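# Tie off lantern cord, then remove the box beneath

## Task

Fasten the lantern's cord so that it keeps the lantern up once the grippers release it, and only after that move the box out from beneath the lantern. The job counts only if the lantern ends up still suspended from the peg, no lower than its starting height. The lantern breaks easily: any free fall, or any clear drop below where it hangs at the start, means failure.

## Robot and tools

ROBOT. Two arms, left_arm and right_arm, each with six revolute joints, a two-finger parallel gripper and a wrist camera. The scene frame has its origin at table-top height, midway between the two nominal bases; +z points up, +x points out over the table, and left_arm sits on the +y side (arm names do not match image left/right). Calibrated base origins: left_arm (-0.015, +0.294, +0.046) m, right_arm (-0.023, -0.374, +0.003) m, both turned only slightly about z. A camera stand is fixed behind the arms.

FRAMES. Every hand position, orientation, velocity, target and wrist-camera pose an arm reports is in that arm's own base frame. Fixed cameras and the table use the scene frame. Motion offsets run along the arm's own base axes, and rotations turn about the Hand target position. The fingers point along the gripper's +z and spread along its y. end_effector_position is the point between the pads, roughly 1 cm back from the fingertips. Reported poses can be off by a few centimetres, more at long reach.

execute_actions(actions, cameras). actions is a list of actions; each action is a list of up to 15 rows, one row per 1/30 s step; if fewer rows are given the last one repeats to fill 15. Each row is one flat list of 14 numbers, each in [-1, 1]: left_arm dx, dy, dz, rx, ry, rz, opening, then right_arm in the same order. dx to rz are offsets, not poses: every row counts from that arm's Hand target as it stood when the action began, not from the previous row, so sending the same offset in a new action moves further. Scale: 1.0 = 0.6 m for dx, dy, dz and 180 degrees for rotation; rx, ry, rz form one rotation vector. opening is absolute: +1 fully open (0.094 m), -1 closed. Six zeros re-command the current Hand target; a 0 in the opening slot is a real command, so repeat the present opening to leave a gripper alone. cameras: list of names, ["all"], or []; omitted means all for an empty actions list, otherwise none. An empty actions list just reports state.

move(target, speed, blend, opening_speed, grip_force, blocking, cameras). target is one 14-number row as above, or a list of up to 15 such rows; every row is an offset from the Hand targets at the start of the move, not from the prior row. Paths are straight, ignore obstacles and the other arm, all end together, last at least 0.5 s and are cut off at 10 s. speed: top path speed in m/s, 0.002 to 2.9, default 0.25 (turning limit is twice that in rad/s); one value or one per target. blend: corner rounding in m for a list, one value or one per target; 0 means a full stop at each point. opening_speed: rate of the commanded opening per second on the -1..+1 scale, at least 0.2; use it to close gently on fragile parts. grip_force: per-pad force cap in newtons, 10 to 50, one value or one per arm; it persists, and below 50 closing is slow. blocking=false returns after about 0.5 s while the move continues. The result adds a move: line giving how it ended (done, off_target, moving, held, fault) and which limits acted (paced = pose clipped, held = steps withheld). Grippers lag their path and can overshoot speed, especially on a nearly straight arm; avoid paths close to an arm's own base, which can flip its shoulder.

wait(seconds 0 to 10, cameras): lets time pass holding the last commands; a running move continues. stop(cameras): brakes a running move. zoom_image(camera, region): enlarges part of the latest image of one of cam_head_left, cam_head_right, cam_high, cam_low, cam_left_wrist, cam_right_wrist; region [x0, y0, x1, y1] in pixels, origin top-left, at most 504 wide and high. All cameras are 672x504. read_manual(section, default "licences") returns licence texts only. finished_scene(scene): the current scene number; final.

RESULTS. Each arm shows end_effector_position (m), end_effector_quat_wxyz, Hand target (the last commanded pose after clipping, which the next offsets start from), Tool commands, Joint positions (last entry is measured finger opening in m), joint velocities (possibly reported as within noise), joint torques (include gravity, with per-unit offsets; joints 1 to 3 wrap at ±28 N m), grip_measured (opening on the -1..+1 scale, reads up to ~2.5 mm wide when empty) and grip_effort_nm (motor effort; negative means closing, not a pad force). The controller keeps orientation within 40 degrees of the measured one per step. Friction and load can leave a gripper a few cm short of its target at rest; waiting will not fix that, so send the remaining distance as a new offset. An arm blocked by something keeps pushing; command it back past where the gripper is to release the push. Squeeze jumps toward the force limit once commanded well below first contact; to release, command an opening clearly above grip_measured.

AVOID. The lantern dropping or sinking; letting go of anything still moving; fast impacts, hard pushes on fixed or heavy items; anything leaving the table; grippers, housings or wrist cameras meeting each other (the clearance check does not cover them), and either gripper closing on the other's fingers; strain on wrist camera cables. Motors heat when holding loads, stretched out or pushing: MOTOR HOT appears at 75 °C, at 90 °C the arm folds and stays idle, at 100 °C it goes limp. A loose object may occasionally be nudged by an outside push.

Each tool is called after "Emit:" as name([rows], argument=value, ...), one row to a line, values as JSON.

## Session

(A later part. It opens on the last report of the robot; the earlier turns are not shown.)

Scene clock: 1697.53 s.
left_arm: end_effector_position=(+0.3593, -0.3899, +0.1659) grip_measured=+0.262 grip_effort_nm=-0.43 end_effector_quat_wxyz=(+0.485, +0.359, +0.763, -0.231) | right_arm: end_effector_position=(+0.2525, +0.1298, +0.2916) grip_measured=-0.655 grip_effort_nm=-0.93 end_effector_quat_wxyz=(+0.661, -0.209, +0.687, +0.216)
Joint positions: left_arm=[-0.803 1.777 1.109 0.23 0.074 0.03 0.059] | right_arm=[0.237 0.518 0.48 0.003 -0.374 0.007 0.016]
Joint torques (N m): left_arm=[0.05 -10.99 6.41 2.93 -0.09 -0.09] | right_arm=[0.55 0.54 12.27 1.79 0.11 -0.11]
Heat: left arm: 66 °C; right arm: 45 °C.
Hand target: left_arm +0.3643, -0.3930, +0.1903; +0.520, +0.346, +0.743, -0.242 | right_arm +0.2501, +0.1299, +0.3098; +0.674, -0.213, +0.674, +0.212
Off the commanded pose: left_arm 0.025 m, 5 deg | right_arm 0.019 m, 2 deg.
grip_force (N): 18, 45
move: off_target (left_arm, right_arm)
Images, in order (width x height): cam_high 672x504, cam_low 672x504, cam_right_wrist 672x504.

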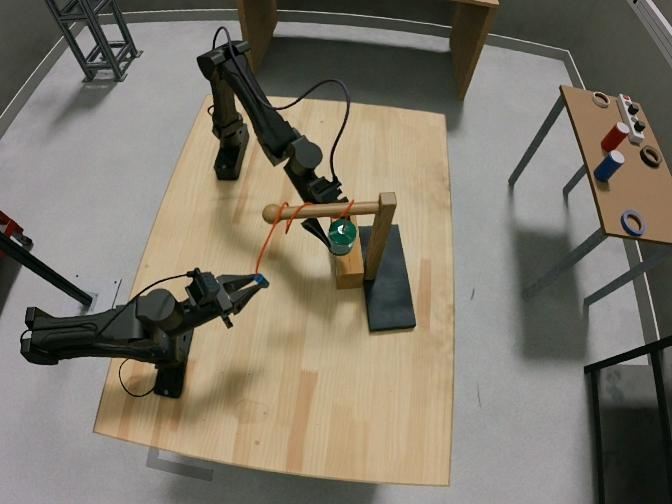

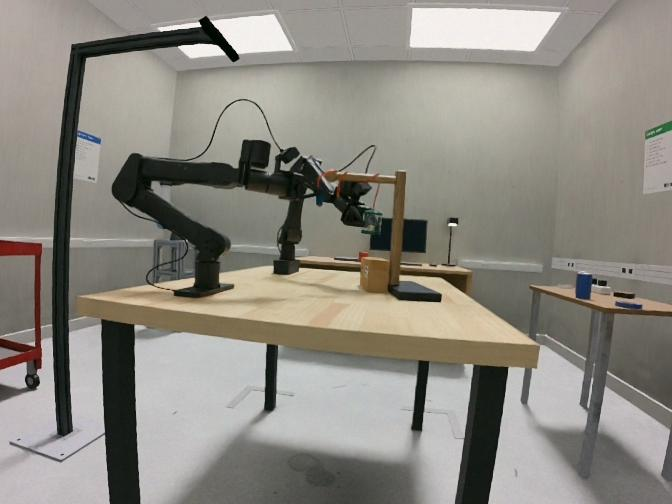

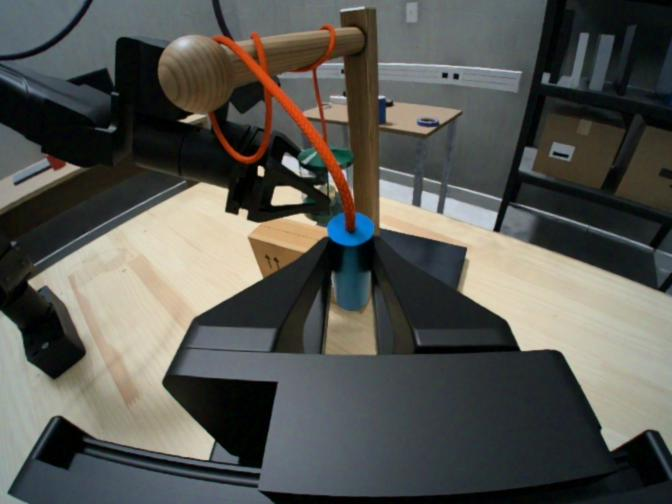

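Emit:
move([
  [0, 0, 0, 0, 0, 0, -0.1, 0.0832, -0.0498, -0.0497, 0, 0, 0, -1],
  [0, 0, 0, 0, 0, 0, -0.1, 0.2998, -0.1415, -0.1747, 0, 0, 0, -1],
], speed=[0.2, 0.12], blend=[0.03, 0], grip_force=[18, 45], cameras=["cam_low", "cam_high", "cam_right_wrist"])

Emit:
zoom_image(camera="cam_high", region=[250, 180, 420, 290])

Scene clock: 1889.53 s.
left_arm: end_effector_position=(+0.3593, -0.3899, +0.1659) grip_measured=+0.262 grip_effort_nm=-0.43 end_effector_quat_wxyz=(+0.485, +0.359, +0.763, -0.231) | right_arm: end_effector_position=(+0.4238, +0.0478, +0.1960) grip_measured=-0.655 grip_effort_nm=-0.93 end_effector_quat_wxyz=(+0.665, -0.208, +0.685, +0.215)
Joint positions: left_arm=[-0.803 1.777 1.109 0.23 0.074 0.03 0.059] | right_arm=[-0.201 1.622 0.591 0.997 -0.809 -0.007 0.016]
Joint torques (N m): left_arm=[0.03 -11.02 6.41 2.93 -0.1 -0.1] | right_arm=[-0.49 -5.46 9.54 1.89 -0.09 0.06]
Heat: left arm: 65 °C; right arm: 45 °C.
Hand target: left_arm +0.3643, -0.3930, +0.1903; +0.520, +0.346, +0.743, -0.242 | right_arm +0.4300, +0.0450, +0.2054; +0.675, -0.213, +0.674, +0.212
Off the commanded pose: left_arm 0.025 m, 5 deg | right_arm 0.011 m, 2 deg.
grip_force (N): 18, 45
move: off_target (left_arm, right_arm)
Images, in order (width x height): cam_high 672x504, cam_low 672x504, cam_right_wrist 672x504.

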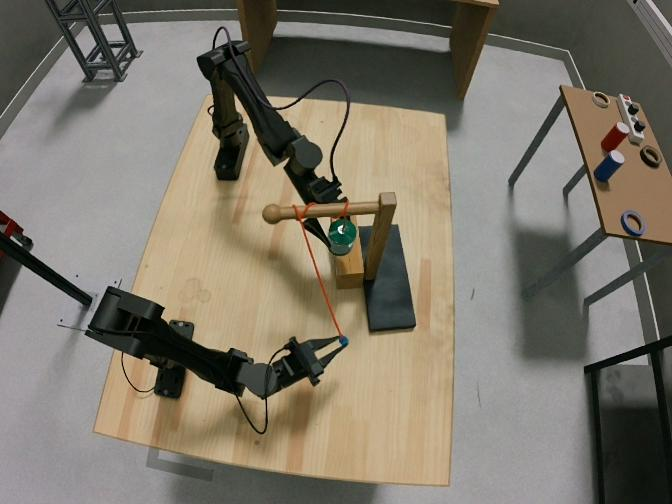

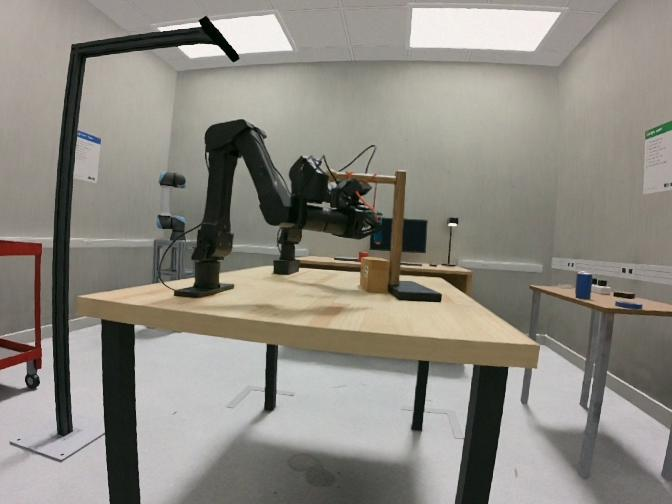

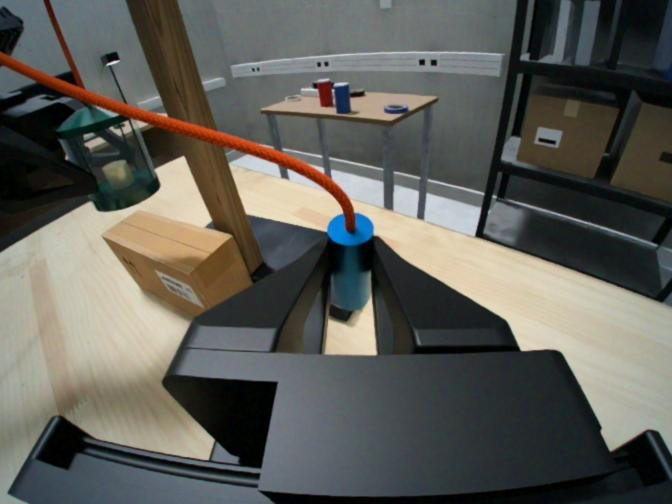

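Scaled by 2.965 from the camera's 672x504 image, which has a finer 960x720 frame.

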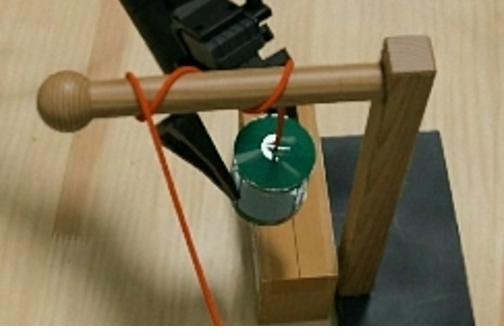

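Emit:
move([
  [0, 0, 0, 0, 0, 0, -0.1, 0.02, -0.03, -0.0217, 0, 0, 0, -1],
  [0, 0, 0, 0, 0, 0, -0.1, -0.1667, 0.1583, -0.1423, 0, 0, 0, -1],
  [0, 0, 0, 0, 0, 0, -0.1, -0.175, 0.30, -0.2123, 0, 0, 0, -1],
], speed=[0.08, 0.15, 0.12], blend=[0, 0.03, 0], grip_force=[18, 45], cameras=["cam_low", "cam_high", "cam_right_wrist"])

Emit:
zoom_image(camera="cam_high", region=[250, 180, 420, 290])

Scene clock: 1919.03 s.
left_arm: end_effector_position=(+0.3595, -0.3901, +0.1664) grip_measured=+0.262 grip_effort_nm=-0.43 end_effector_quat_wxyz=(+0.486, +0.359, +0.763, -0.231) | right_arm: end_effector_position=(+0.3214, +0.2218, +0.0687) grip_measured=-0.655 grip_effort_nm=-0.93 end_effector_quat_wxyz=(+0.612, -0.234, +0.730, +0.194)
Joint positions: left_arm=[-0.803 1.777 1.109 0.232 0.074 0.03 0.059] | right_arm=[0.588 1.951 0.243 1.531 -0.029 -0.009 0.016]
Joint torques (N m): left_arm=[-0.02 -11.03 6.41 2.91 -0.06 -0.08] | right_arm=[0.49 -4.94 4.08 2.51 0.15 0.07]
Heat: left arm: 64 °C; right arm: 43 °C.
Hand target: left_arm +0.3643, -0.3930, +0.1903; +0.520, +0.346, +0.743, -0.242 | right_arm +0.3250, +0.2251, +0.0780; +0.675, -0.213, +0.674, +0.212
Off the commanded pose: left_arm 0.025 m, 5 deg | right_arm 0.010 m, 10 deg.
joint sent to its limit (right arm) — joint 4 (wrist pitch), upper limit. The joint targets are off in orientation, not in position.
grip_force (N): 18, 45
move: off_target (left_arm, right_arm)
Images, in order (width x height): cam_high 672x504, cam_low 672x504, cam_right_wrist 672x504.

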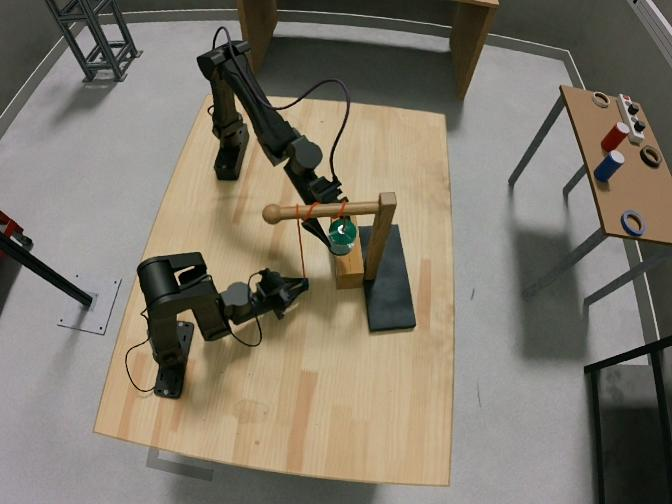

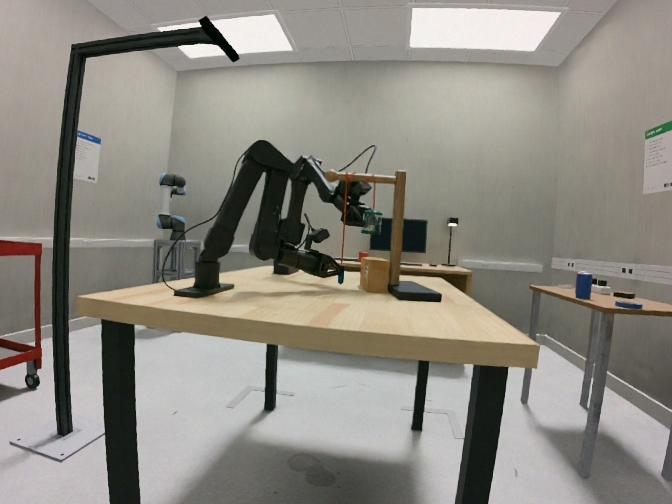

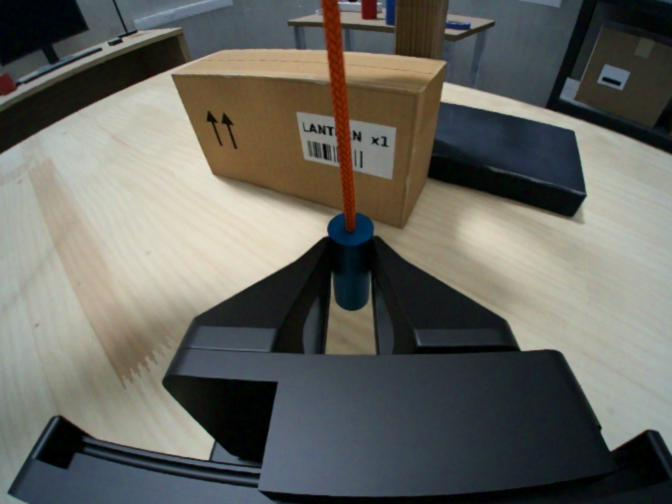

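Scaled by 2.965 from the camera's 672x504 image, which has a finer 960x720 frame.

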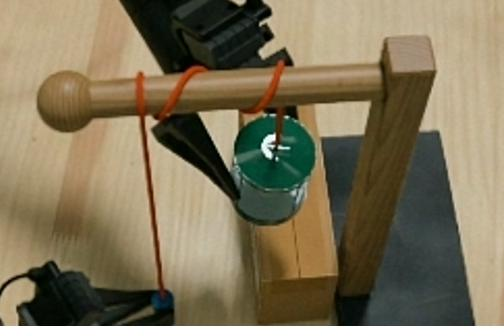

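Emit:
move([
  [0, 0, 0, 0, 0, 0, -0.1, 0, 0, 0, 0, 0, 0, 0.1],
  [0, 0, 0, 0, 0, 0, -0.1, -0.15, -0.105, 0.03, 0, 0, 0, 0.1],
], speed=[0.1, 0.15], grip_force=[18, 45], cameras=["cam_low", "cam_high"])

Emit:
zoom_image(camera="cam_low", region=[290, 165, 430, 305])

Emit:
zoom_image(camera="cam_high", region=[250, 180, 420, 290])

Scene clock: 1932.53 s.
left_arm: end_effector_position=(+0.3595, -0.3901, +0.1664) grip_measured=+0.262 grip_effort_nm=-0.43 end_effector_quat_wxyz=(+0.486, +0.359, +0.763, -0.231) | right_arm: end_effector_position=(+0.2741, +0.1898, +0.0841) grip_measured=+0.099 grip_effort_nm=0.08 end_effector_quat_wxyz=(+0.611, -0.234, +0.731, +0.193)
Joint positions: left_arm=[-0.803 1.777 1.109 0.232 0.074 0.03 0.059] | right_arm=[0.588 1.722 0.018 1.525 -0.027 -0.009 0.052]
Joint torques (N m): left_arm=[-0.03 -11.03 6.37 2.91 -0.07 -0.09] | right_arm=[-0.23 -5.93 2.55 2.01 0 0.04]
Heat: left arm: 64 °C; right arm: 41 °C.
Hand target: left_arm +0.3643, -0.3930, +0.1903; +0.520, +0.346, +0.743, -0.242 | right_arm +0.2349, +0.1620, +0.0960; +0.675, -0.213, +0.674, +0.212
Off the commanded pose: left_arm 0.025 m, 5 deg | right_arm 0.049 m, 10 deg.
joint sent to its limit (right arm) — joint 3 (elbow), lower limit, where the elbow is as bent as it goes. The joint targets are off in position and orientation.
grip_force (N): 18, 45
move: off_target (left_arm, right_arm)
Images, in order (width x height): cam_high 672x504, cam_low 672x504.

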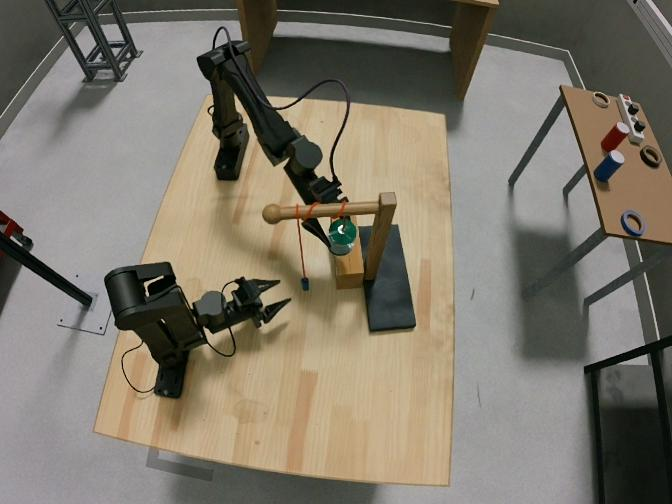

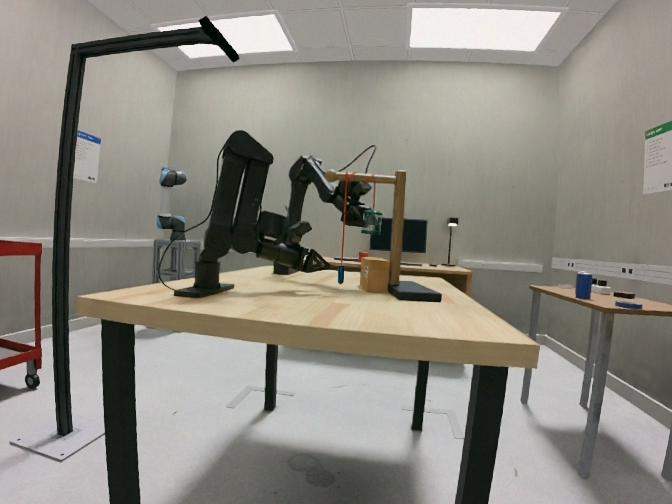

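Scaled by 3.600 from the camera's 672x504 image, which has a finer 960x720 frame.

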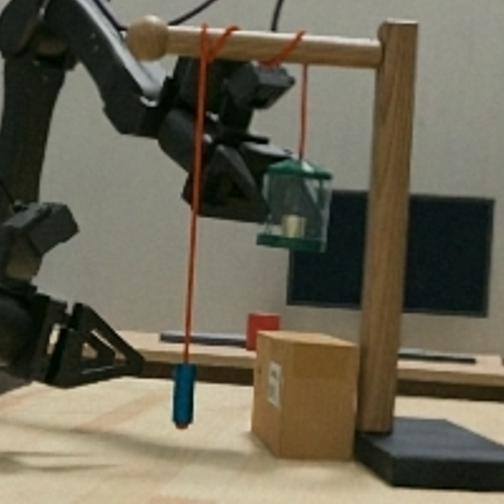

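Scaled by 2.965 from the camera's 672x504 image, which has a finer 960x720 frame.

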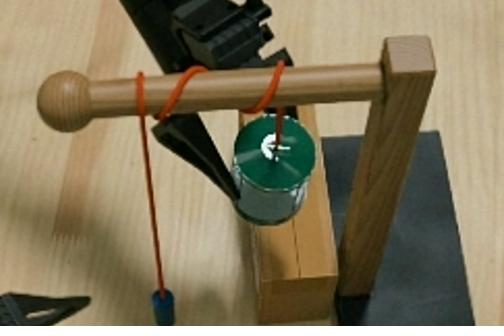

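Emit:
move(target=[0, 0, -0.0667, 0, 0, 0, -0.1, 0, 0, 0, 0, 0, 0, 0.1], speed=[0.03], grip_force=[18, 45], cameras=["cam_low"])

Emit:
zoom_image(camera="cam_low", region=[290, 165, 430, 305])

Scene clock: 1943.93 s.
left_arm: end_effector_position=(+0.3619, -0.3926, +0.1588) grip_measured=+0.262 grip_effort_nm=-0.44 end_effector_quat_wxyz=(+0.517, +0.351, +0.742, -0.243) | right_arm: end_effector_position=(+0.2740, +0.1897, +0.0839) grip_measured=+0.099 grip_effort_nm=0.08 end_effector_quat_wxyz=(+0.611, -0.234, +0.731, +0.193)
Joint positions: left_arm=[-0.803 1.81 1.032 0.424 0.074 0.03 0.059] | right_arm=[0.588 1.722 0.018 1.524 -0.027 -0.009 0.052]
Joint torques (N m): left_arm=[-0.02 -7.66 5.67 2.63 -0.09 -0.05] | right_arm=[-0.23 -6.12 2.54 1.99 -0.02 0.02]
Heat: left arm: 64 °C; right arm: 42 °C.
Hand target: left_arm +0.3643, -0.3929, +0.1503; +0.520, +0.346, +0.743, -0.242 | right_arm +0.2349, +0.1620, +0.0959; +0.675, -0.213, +0.674, +0.212
Off the commanded pose: left_arm 0.009 m, 1 deg | right_arm 0.049 m, 10 deg.
joint sent to its limit (right arm) — joint 3 (elbow), lower limit, where the elbow is as bent as it goes. The joint targets are off in position and orientation.
grip_force (N): 18, 45
move: off_target (right_arm)
Images, in order (width x height): cam_low 672x504.

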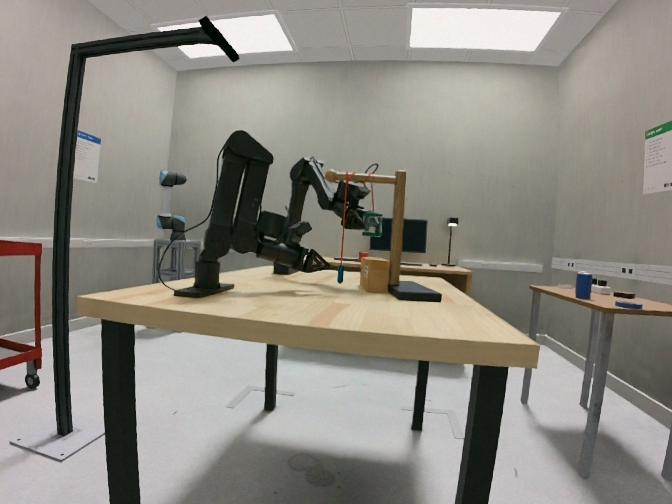

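Scaled by 3.600 from the camera's 672x504 image, which has a finer 960x720 frame.

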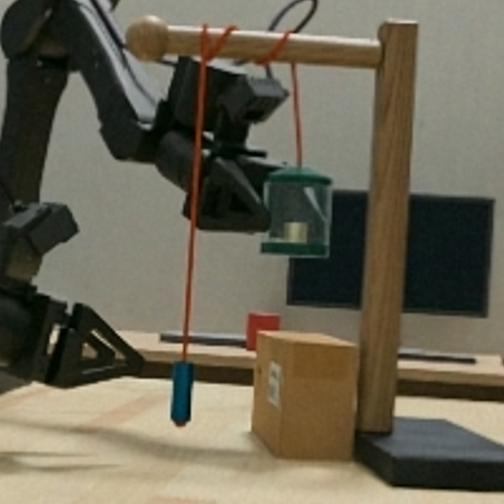

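Emit:
move(target=[0,0,-0.03,0,0,0,-0.1,0,0,0,0,0,0,0.1], speed=0.03, grip_force=[18,45], cameras=["cam_low","cam_high"])

Emit:
zoom_image(camera="cam_low", region=[290, 165, 430, 305])

Emit:
zoom_image(camera="cam_high", region=[250, 180, 420, 290])

Scene clock: 1974.33 s.
left_arm: end_effector_position=(+0.3646, -0.3955, +0.1561) grip_measured=+0.262 grip_effort_nm=-0.44 end_effector_quat_wxyz=(+0.536, +0.346, +0.728, -0.250) | right_arm: end_effector_position=(+0.2740, +0.1897, +0.0839) grip_measured=+0.099 grip_effort_nm=0.08 end_effector_quat_wxyz=(+0.611, -0.234, +0.731, +0.193)
Joint positions: left_arm=[-0.803 1.841 1.004 0.532 0.074 0.03 0.059] | right_arm=[0.588 1.722 0.018 1.524 -0.027 -0.009 0.052]
Joint torques (N m): left_arm=[-0.03 -7.19 4.96 2.23 -0.09 -0.08] | right_arm=[-0.2 -6.09 2.59 1.96 -0.03 0.02]
Heat: left arm: 57 °C; right arm: 43 °C.
Hand target: left_arm +0.3643, -0.3930, +0.1323; +0.520, +0.346, +0.743, -0.242 | right_arm +0.2349, +0.1620, +0.0959; +0.675, -0.213, +0.674, +0.212
Off the commanded pose: left_arm 0.024 m, 3 deg | right_arm 0.049 m, 10 deg.
joint sent to its limit (right arm) — joint 3 (elbow), lower limit, where the elbow is as bent as it goes. The joint targets are off in position and orientation.
grip_force (N): 18, 45
move: off_target (left_arm, right_arm)
Images, in order (width x height): cam_high 672x504, cam_low 672x504.

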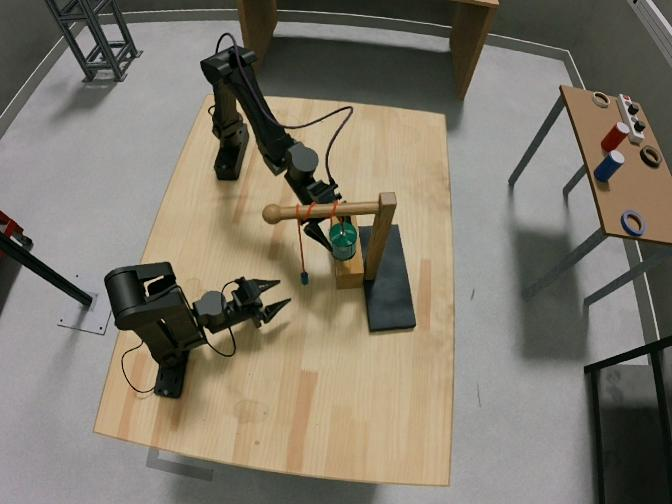

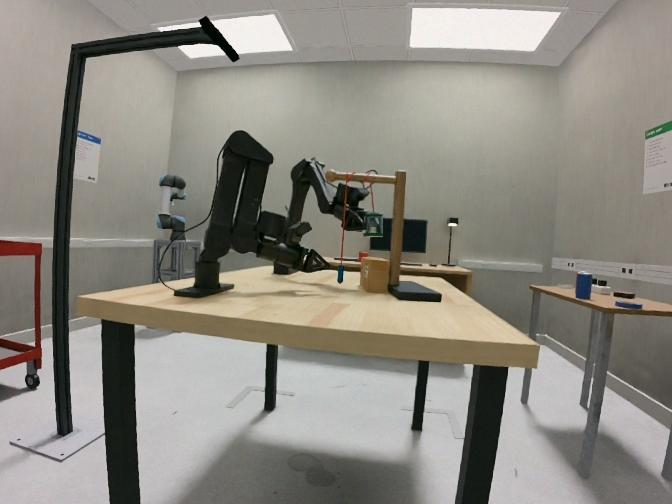

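Scaled by 3.600 from the camera's 672x504 image, which has a finer 960x720 frame.

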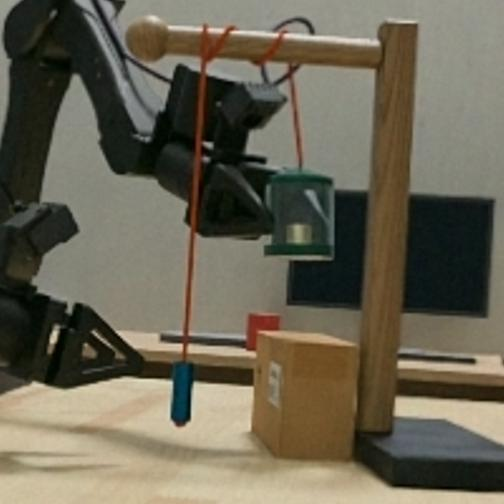

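Scaled by 2.965 from the camera's 672x504 image, which has a finer 960x720 frame.

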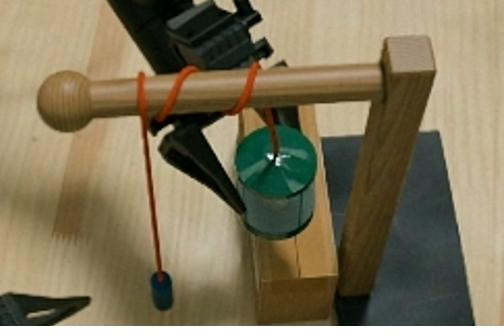

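Emit:
move(target=[0,0,-0.02,0,0,0,-0.1,0,0,0,0,0,0,0.1], speed=0.03, cameras=["cam_low"])

Emit:
zoom_image(camera="cam_low", region=[290, 165, 430, 305])

Scene clock: 1983.13 s.
left_arm: end_effector_position=(+0.3662, -0.3971, +0.1546) grip_measured=+0.262 grip_effort_nm=-0.44 end_effector_quat_wxyz=(+0.548, +0.342, +0.719, -0.255) | right_arm: end_effector_position=(+0.2740, +0.1897, +0.0839) grip_measured=+0.099 grip_effort_nm=0.08 end_effector_quat_wxyz=(+0.611, -0.234, +0.731, +0.193)
Joint positions: left_arm=[-0.803 1.863 0.987 0.603 0.074 0.03 0.059] | right_arm=[0.588 1.722 0.018 1.524 -0.027 -0.009 0.052]
Joint torques (N m): left_arm=[-0.02 -6.84 4.63 1.95 -0.11 -0.08] | right_arm=[-0.2 -6.16 2.62 1.97 -0.01 0.02]
Heat: left arm: 54 °C; right arm: 43 °C.
Hand target: left_arm +0.3643, -0.3930, +0.1204; +0.520, +0.346, +0.743, -0.242 | right_arm +0.2349, +0.1620, +0.0959; +0.675, -0.213, +0.674, +0.212
Off the commanded pose: left_arm 0.035 m, 5 deg | right_arm 0.049 m, 10 deg.
joint sent to its limit (right arm) — joint 3 (elbow), lower limit, where the elbow is as bent as it goes. The joint targets are off in position and orientation.
grip_force (N): 18, 45
move: off_target (left_arm, right_arm)
Images, in order (width x height): cam_low 672x504.

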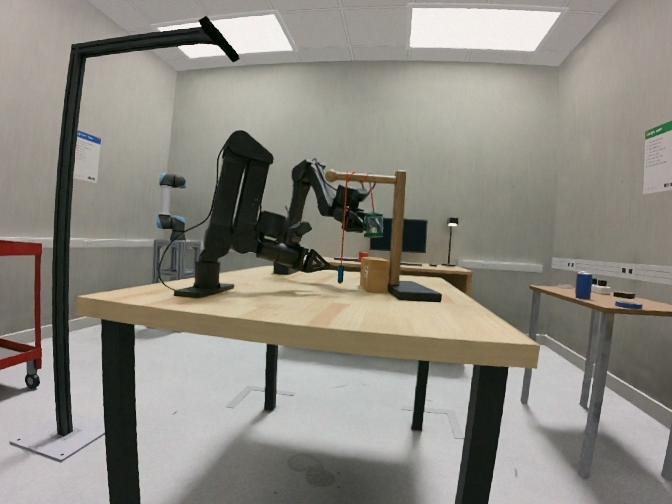

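Scaled by 3.600 from the camera's 672x504 image, which has a finer 960x720 frame.

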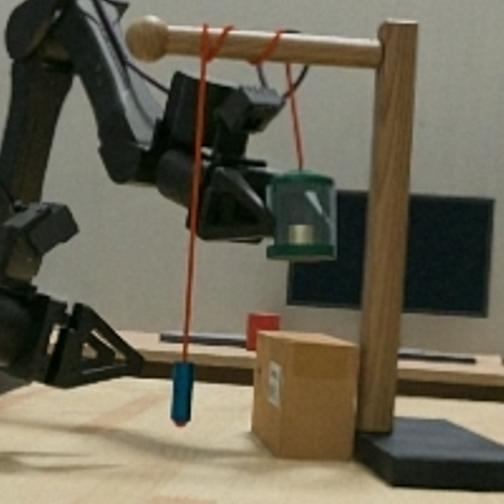

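Emit:
execute_actions(actions=[], cameras=["cam_left_wrist"])

Emit:
zoom_image(camera="cam_left_wrist", region=[180, 150, 500, 400])

Scene clock: 2012.27 s.
left_arm: end_effector_position=(+0.3662, -0.3971, +0.1546) grip_measured=+0.262 grip_effort_nm=-0.44 end_effector_quat_wxyz=(+0.549, +0.342, +0.719, -0.255) | right_arm: end_effector_position=(+0.2740, +0.1897, +0.0839) grip_measured=+0.099 grip_effort_nm=0.08 end_effector_quat_wxyz=(+0.611, -0.234, +0.731, +0.193)
Joint positions: left_arm=[-0.803 1.863 0.987 0.603 0.074 0.03 0.059] | right_arm=[0.588 1.722 0.018 1.524 -0.027 -0.009 0.052]
Joint velocities: within noise
Joint torques (N m): left_arm=[-0.01 -6.86 4.7 1.97 -0.09 -0.08] | right_arm=[-0.25 -6.08 2.58 2 -0.02 0.05]
Heat: left arm: 51 °C; right arm: 43 °C.
Hand target: left_arm +0.3643, -0.3930, +0.1204; +0.520, +0.346, +0.743, -0.242 | right_arm +0.2349, +0.1620, +0.0959; +0.675, -0.213, +0.674, +0.212
Tool commands: left_gripper/opening=-0.1 right_gripper/opening=+0.1
Off the commanded pose: left_arm 0.035 m, 5 deg | right_arm 0.049 m, 10 deg.
grip_force (N): 18, 45
Images, in order (width x height): cam_left_wrist 672x504.

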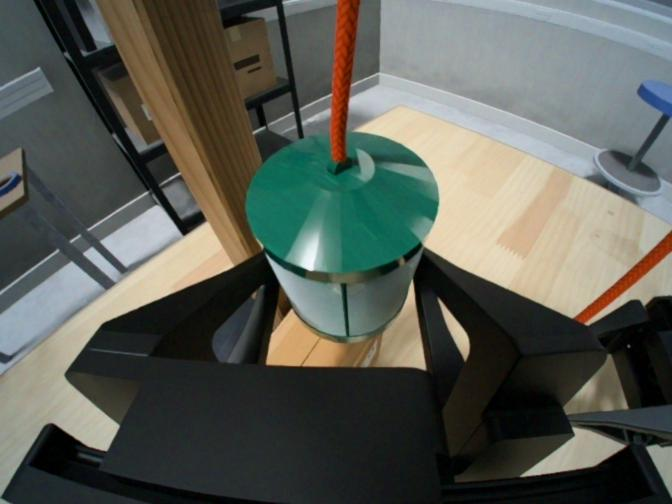

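Scaled by 1.575 from the camera's 672x504 image, which has a finer 960x720 frame.

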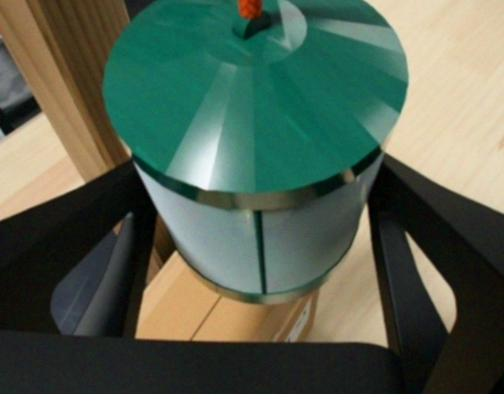

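Emit:
move(target=[0,0,0,0,0,0,0.285,0,0,0,0,0,0,0.1], speed=0.03, opening_speed=0.3, cameras=["cam_low", "cam_left_wrist"])

Emit:
zoom_image(camera="cam_low", region=[290, 165, 430, 305])

Scene clock: 2038.70 s.
left_arm: end_effector_position=(+0.3662, -0.3971, +0.1541) grip_measured=+0.283 grip_effort_nm=0.11 end_effector_quat_wxyz=(+0.548, +0.342, +0.719, -0.255) | right_arm: end_effector_position=(+0.2740, +0.1897, +0.0839) grip_measured=+0.099 grip_effort_nm=0.08 end_effector_quat_wxyz=(+0.611, -0.234, +0.731, +0.193)
Joint positions: left_arm=[-0.803 1.864 0.987 0.603 0.074 0.03 0.06] | right_arm=[0.588 1.722 0.018 1.524 -0.027 -0.009 0.052]
Joint torques (N m): left_arm=[0.01 -6.89 4.66 1.98 -0.11 -0.08] | right_arm=[-0.31 -6.09 2.58 2 0 0.03]
Heat: left arm: 49 °C; right arm: 43 °C.
Hand target: left_arm +0.3643, -0.3930, +0.1205; +0.520, +0.346, +0.743, -0.242 | right_arm +0.2349, +0.1620, +0.0959; +0.675, -0.213, +0.674, +0.212
Off the commanded pose: left_arm 0.034 m, 4 deg | right_arm 0.049 m, 10 deg.
joint sent to its limit (right arm) — joint 3 (elbow), lower limit, where the elbow is as bent as it goes. The joint targets are off in position and orientation.
grip_force (N): 18, 45
move: off_target (left_arm, right_arm)
Images, in order (width x height): cam_low 672x504, cam_left_wrist 672x504.

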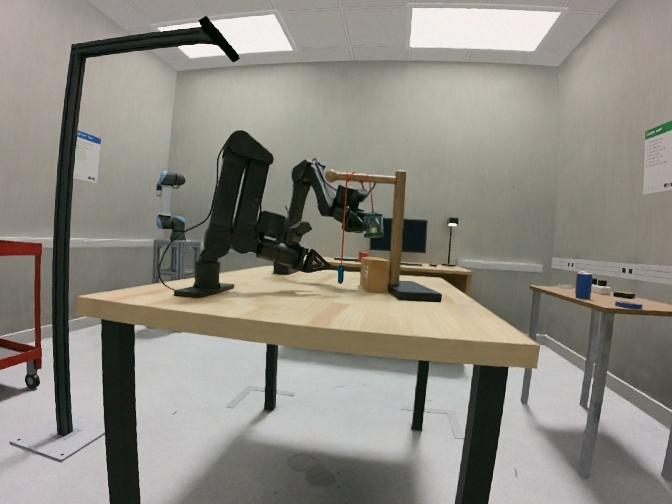

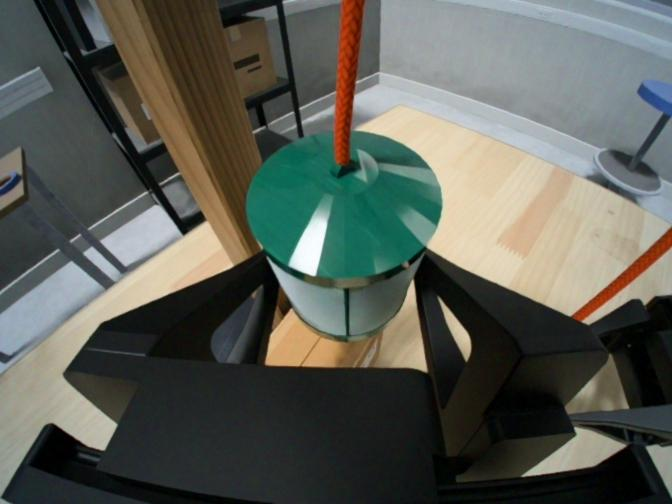

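Scaled by 3.600 from the camera's 672x504 image, which has a finer 960x720 frame.

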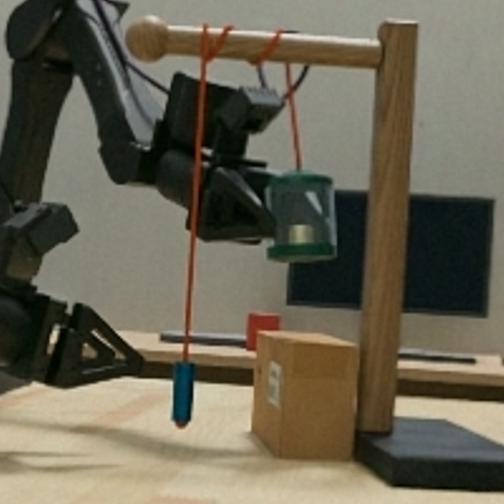

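Emit:
move(target=[0,0,0,0,0,0,0.31,0,0,0,0,0,0,0.1], speed=0.03, opening_speed=0.3, cameras=["cam_low", "cam_left_wrist"])

Emit:
zoom_image(camera="cam_low", region=[290, 165, 430, 305])

Emit:
zoom_image(camera="cam_left_wrist", region=[220, 100, 460, 380])

Scene clock: 2053.07 s.
left_arm: end_effector_position=(+0.3657, -0.3966, +0.1471) grip_measured=+0.308 grip_effort_nm=0.12 end_effector_quat_wxyz=(+0.543, +0.344, +0.723, -0.253) | right_arm: end_effector_position=(+0.2740, +0.1897, +0.0839) grip_measured=+0.099 grip_effort_nm=0.08 end_effector_quat_wxyz=(+0.611, -0.234, +0.731, +0.193)
Joint positions: left_arm=[-0.803 1.873 0.983 0.603 0.074 0.03 0.061] | right_arm=[0.588 1.722 0.018 1.524 -0.027 -0.009 0.052]
Joint torques (N m): left_arm=[-0.02 -7.51 5.04 1.98 -0.1 -0.09] | right_arm=[-0.24 -6.08 2.51 1.99 0.01 0.03]
Heat: left arm: 47 °C; right arm: 43 °C.
Hand target: left_arm +0.3643, -0.3930, +0.1203; +0.520, +0.346, +0.743, -0.242 | right_arm +0.2349, +0.1620, +0.0959; +0.675, -0.213, +0.674, +0.212
Off the commanded pose: left_arm 0.027 m, 4 deg | right_arm 0.049 m, 10 deg.
joint sent to its limit (right arm) — joint 3 (elbow), lower limit, where the elbow is as bent as it goes. The joint targets are off in position and orientation.
grip_force (N): 18, 45
move: off_target (left_arm, right_arm)
Images, in order (width x height): cam_low 672x504, cam_left_wrist 672x504.

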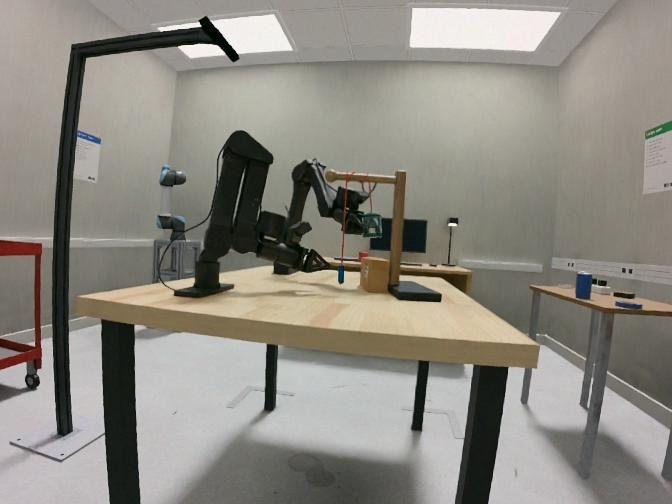

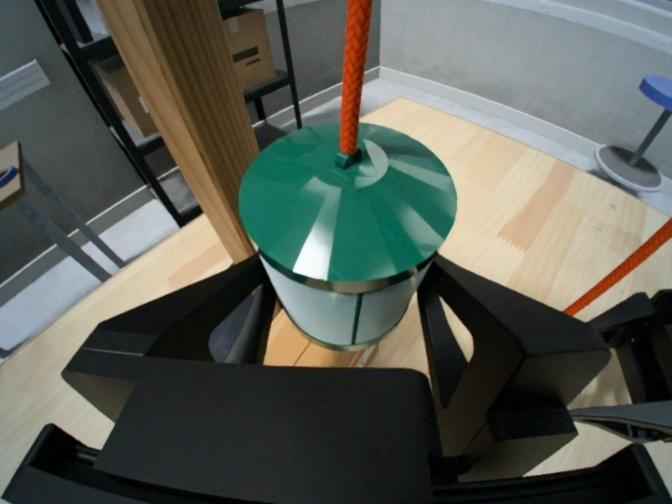

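Scaled by 3.600 from the camera's 672x504 image, which has a finer 960x720 frame.

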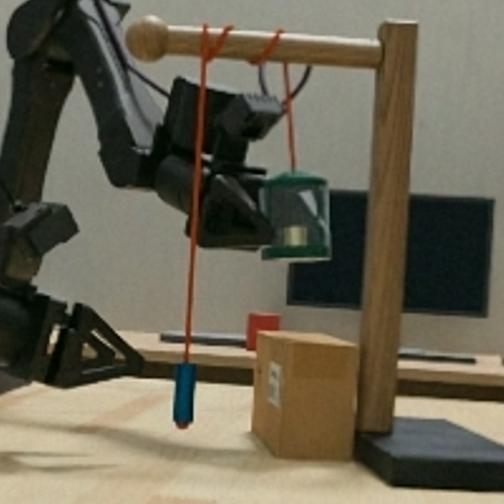

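Scaled by 1.800 from the camera's 672x504 image, which has a finer 960x720 frame.

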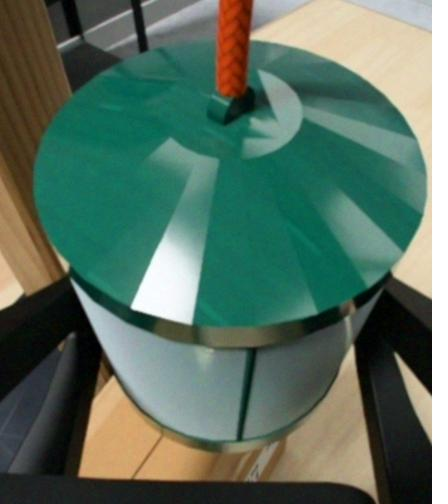

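Emit:
move(target=[0,0,0,0,0,0,0.36,0,0,0,0,0,0,0.1], speed=0.03, opening_speed=0.3, cameras=["cam_low", "cam_left_wrist"])

Emit:
zoom_image(camera="cam_low", region=[290, 165, 430, 305])

Scene clock: 2060.80 s.
left_arm: end_effector_position=(+0.3657, -0.3966, +0.1469) grip_measured=+0.358 grip_effort_nm=0.13 end_effector_quat_wxyz=(+0.543, +0.344, +0.723, -0.253) | right_arm: end_effector_position=(+0.2740, +0.1897, +0.0839) grip_measured=+0.099 grip_effort_nm=0.08 end_effector_quat_wxyz=(+0.611, -0.234, +0.731, +0.193)
Joint positions: left_arm=[-0.803 1.873 0.983 0.602 0.074 0.03 0.064] | right_arm=[0.588 1.722 0.018 1.524 -0.027 -0.009 0.052]
Joint torques (N m): left_arm=[0.01 -7.47 5.05 1.99 -0.08 -0.08] | right_arm=[-0.24 -6.09 2.54 1.98 0.01 0.01]
Heat: left arm: 48 °C; right arm: 43 °C.
Hand target: left_arm +0.3643, -0.3930, +0.1203; +0.520, +0.346, +0.743, -0.242 | right_arm +0.2349, +0.1620, +0.0959; +0.675, -0.213, +0.674, +0.212
Off the commanded pose: left_arm 0.027 m, 4 deg | right_arm 0.049 m, 10 deg.
joint sent to its limit (right arm) — joint 3 (elbow), lower limit, where the elbow is as bent as it goes. The joint targets are off in position and orientation.
grip_force (N): 18, 45
move: off_target (left_arm, right_arm)
Images, in order (width x height): cam_low 672x504, cam_left_wrist 672x504.

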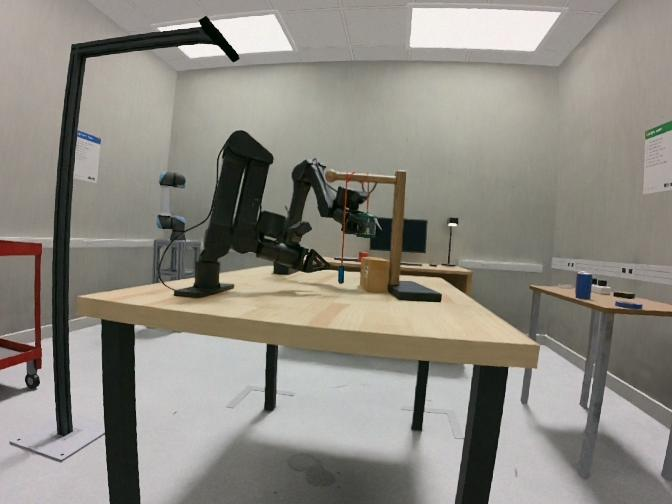

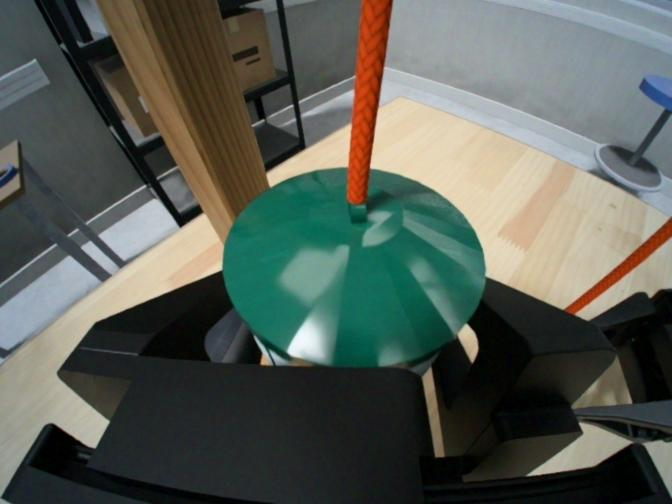

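Scaled by 3.600 from the camera's 672x504 image, which has a finer 960x720 frame.

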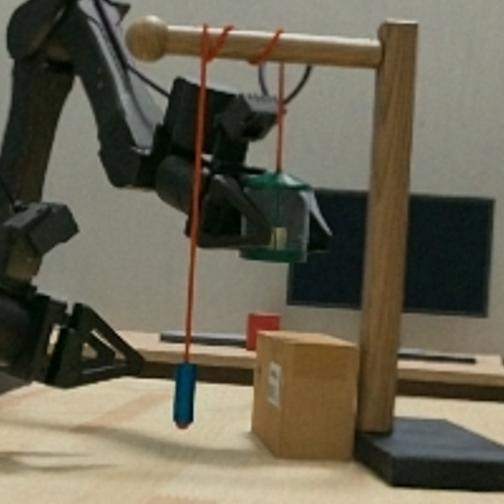

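Emit:
move([
  [0,0,0,0,0,0,0.75,0,0,0,0,0,0,0.1],
  [-0.04,0.048,0,0,0,0,0.75,0,0,0,0,0,0,0.1],
], speed=0.05, opening_speed=0.3, cameras=["cam_low", "cam_left_wrist"])

Emit:
zoom_image(camera="cam_low", region=[290, 165, 430, 305])

Scene clock: 2087.30 s.
left_arm: end_effector_position=(+0.3391, -0.3690, +0.1063) grip_measured=+0.748 grip_effort_nm=0.13 end_effector_quat_wxyz=(+0.505, +0.354, +0.750, -0.239) | right_arm: end_effector_position=(+0.2740, +0.1897, +0.0839) grip_measured=+0.099 grip_effort_nm=0.08 end_effector_quat_wxyz=(+0.611, -0.234, +0.731, +0.193)
Joint positions: left_arm=[-0.803 1.825 0.825 0.615 0.074 0.03 0.082] | right_arm=[0.588 1.722 0.018 1.524 -0.027 -0.009 0.052]
Joint torques (N m): left_arm=[0.73 -11.56 4.7 2.32 0 -0.05] | right_arm=[-0.32 -6.09 2.63 1.98 0 0.04]
Heat: left arm: 49 °C; right arm: 43 °C.
Hand target: left_arm +0.3403, -0.3642, +0.1203; +0.520, +0.346, +0.743, -0.242 | right_arm +0.2349, +0.1620, +0.0959; +0.675, -0.213, +0.674, +0.212
Off the commanded pose: left_arm 0.015 m, 2 deg | right_arm 0.049 m, 10 deg.
joint sent to its limit (right arm) — joint 3 (elbow), lower limit, where the elbow is as bent as it goes. The joint targets are off in position and orientation.
grip_force (N): 18, 45
move: off_target (left_arm, right_arm)
Images, in order (width x height): cam_low 672x504, cam_left_wrist 672x504.

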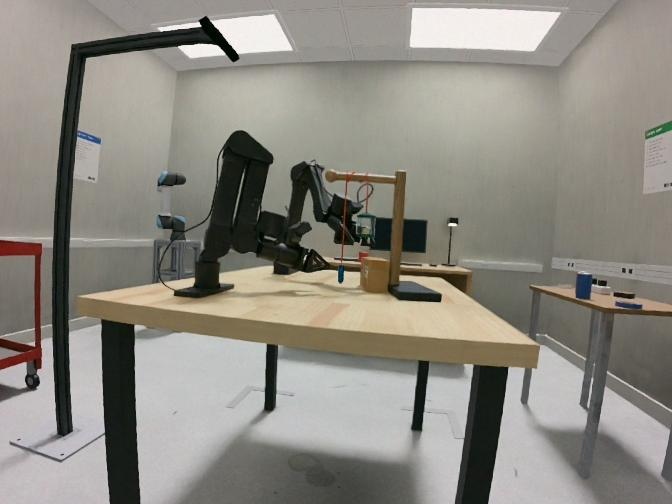

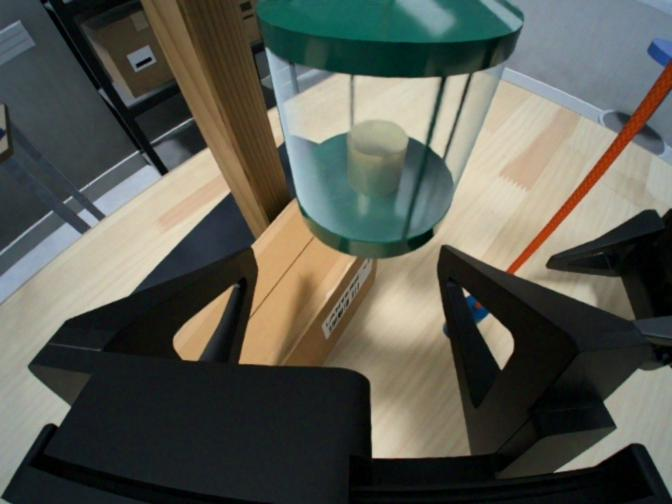

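Scaled by 3.600 from the camera's 672x504 image, which has a finer 960x720 frame.

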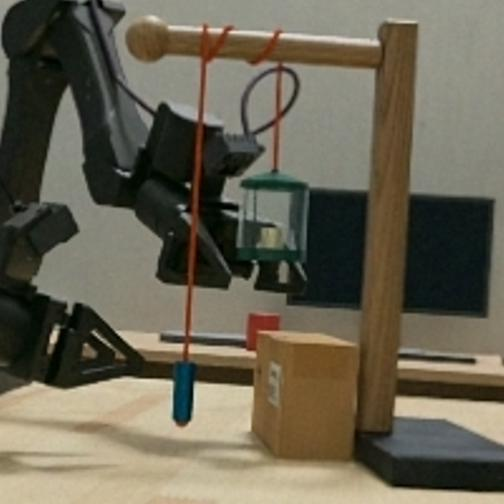

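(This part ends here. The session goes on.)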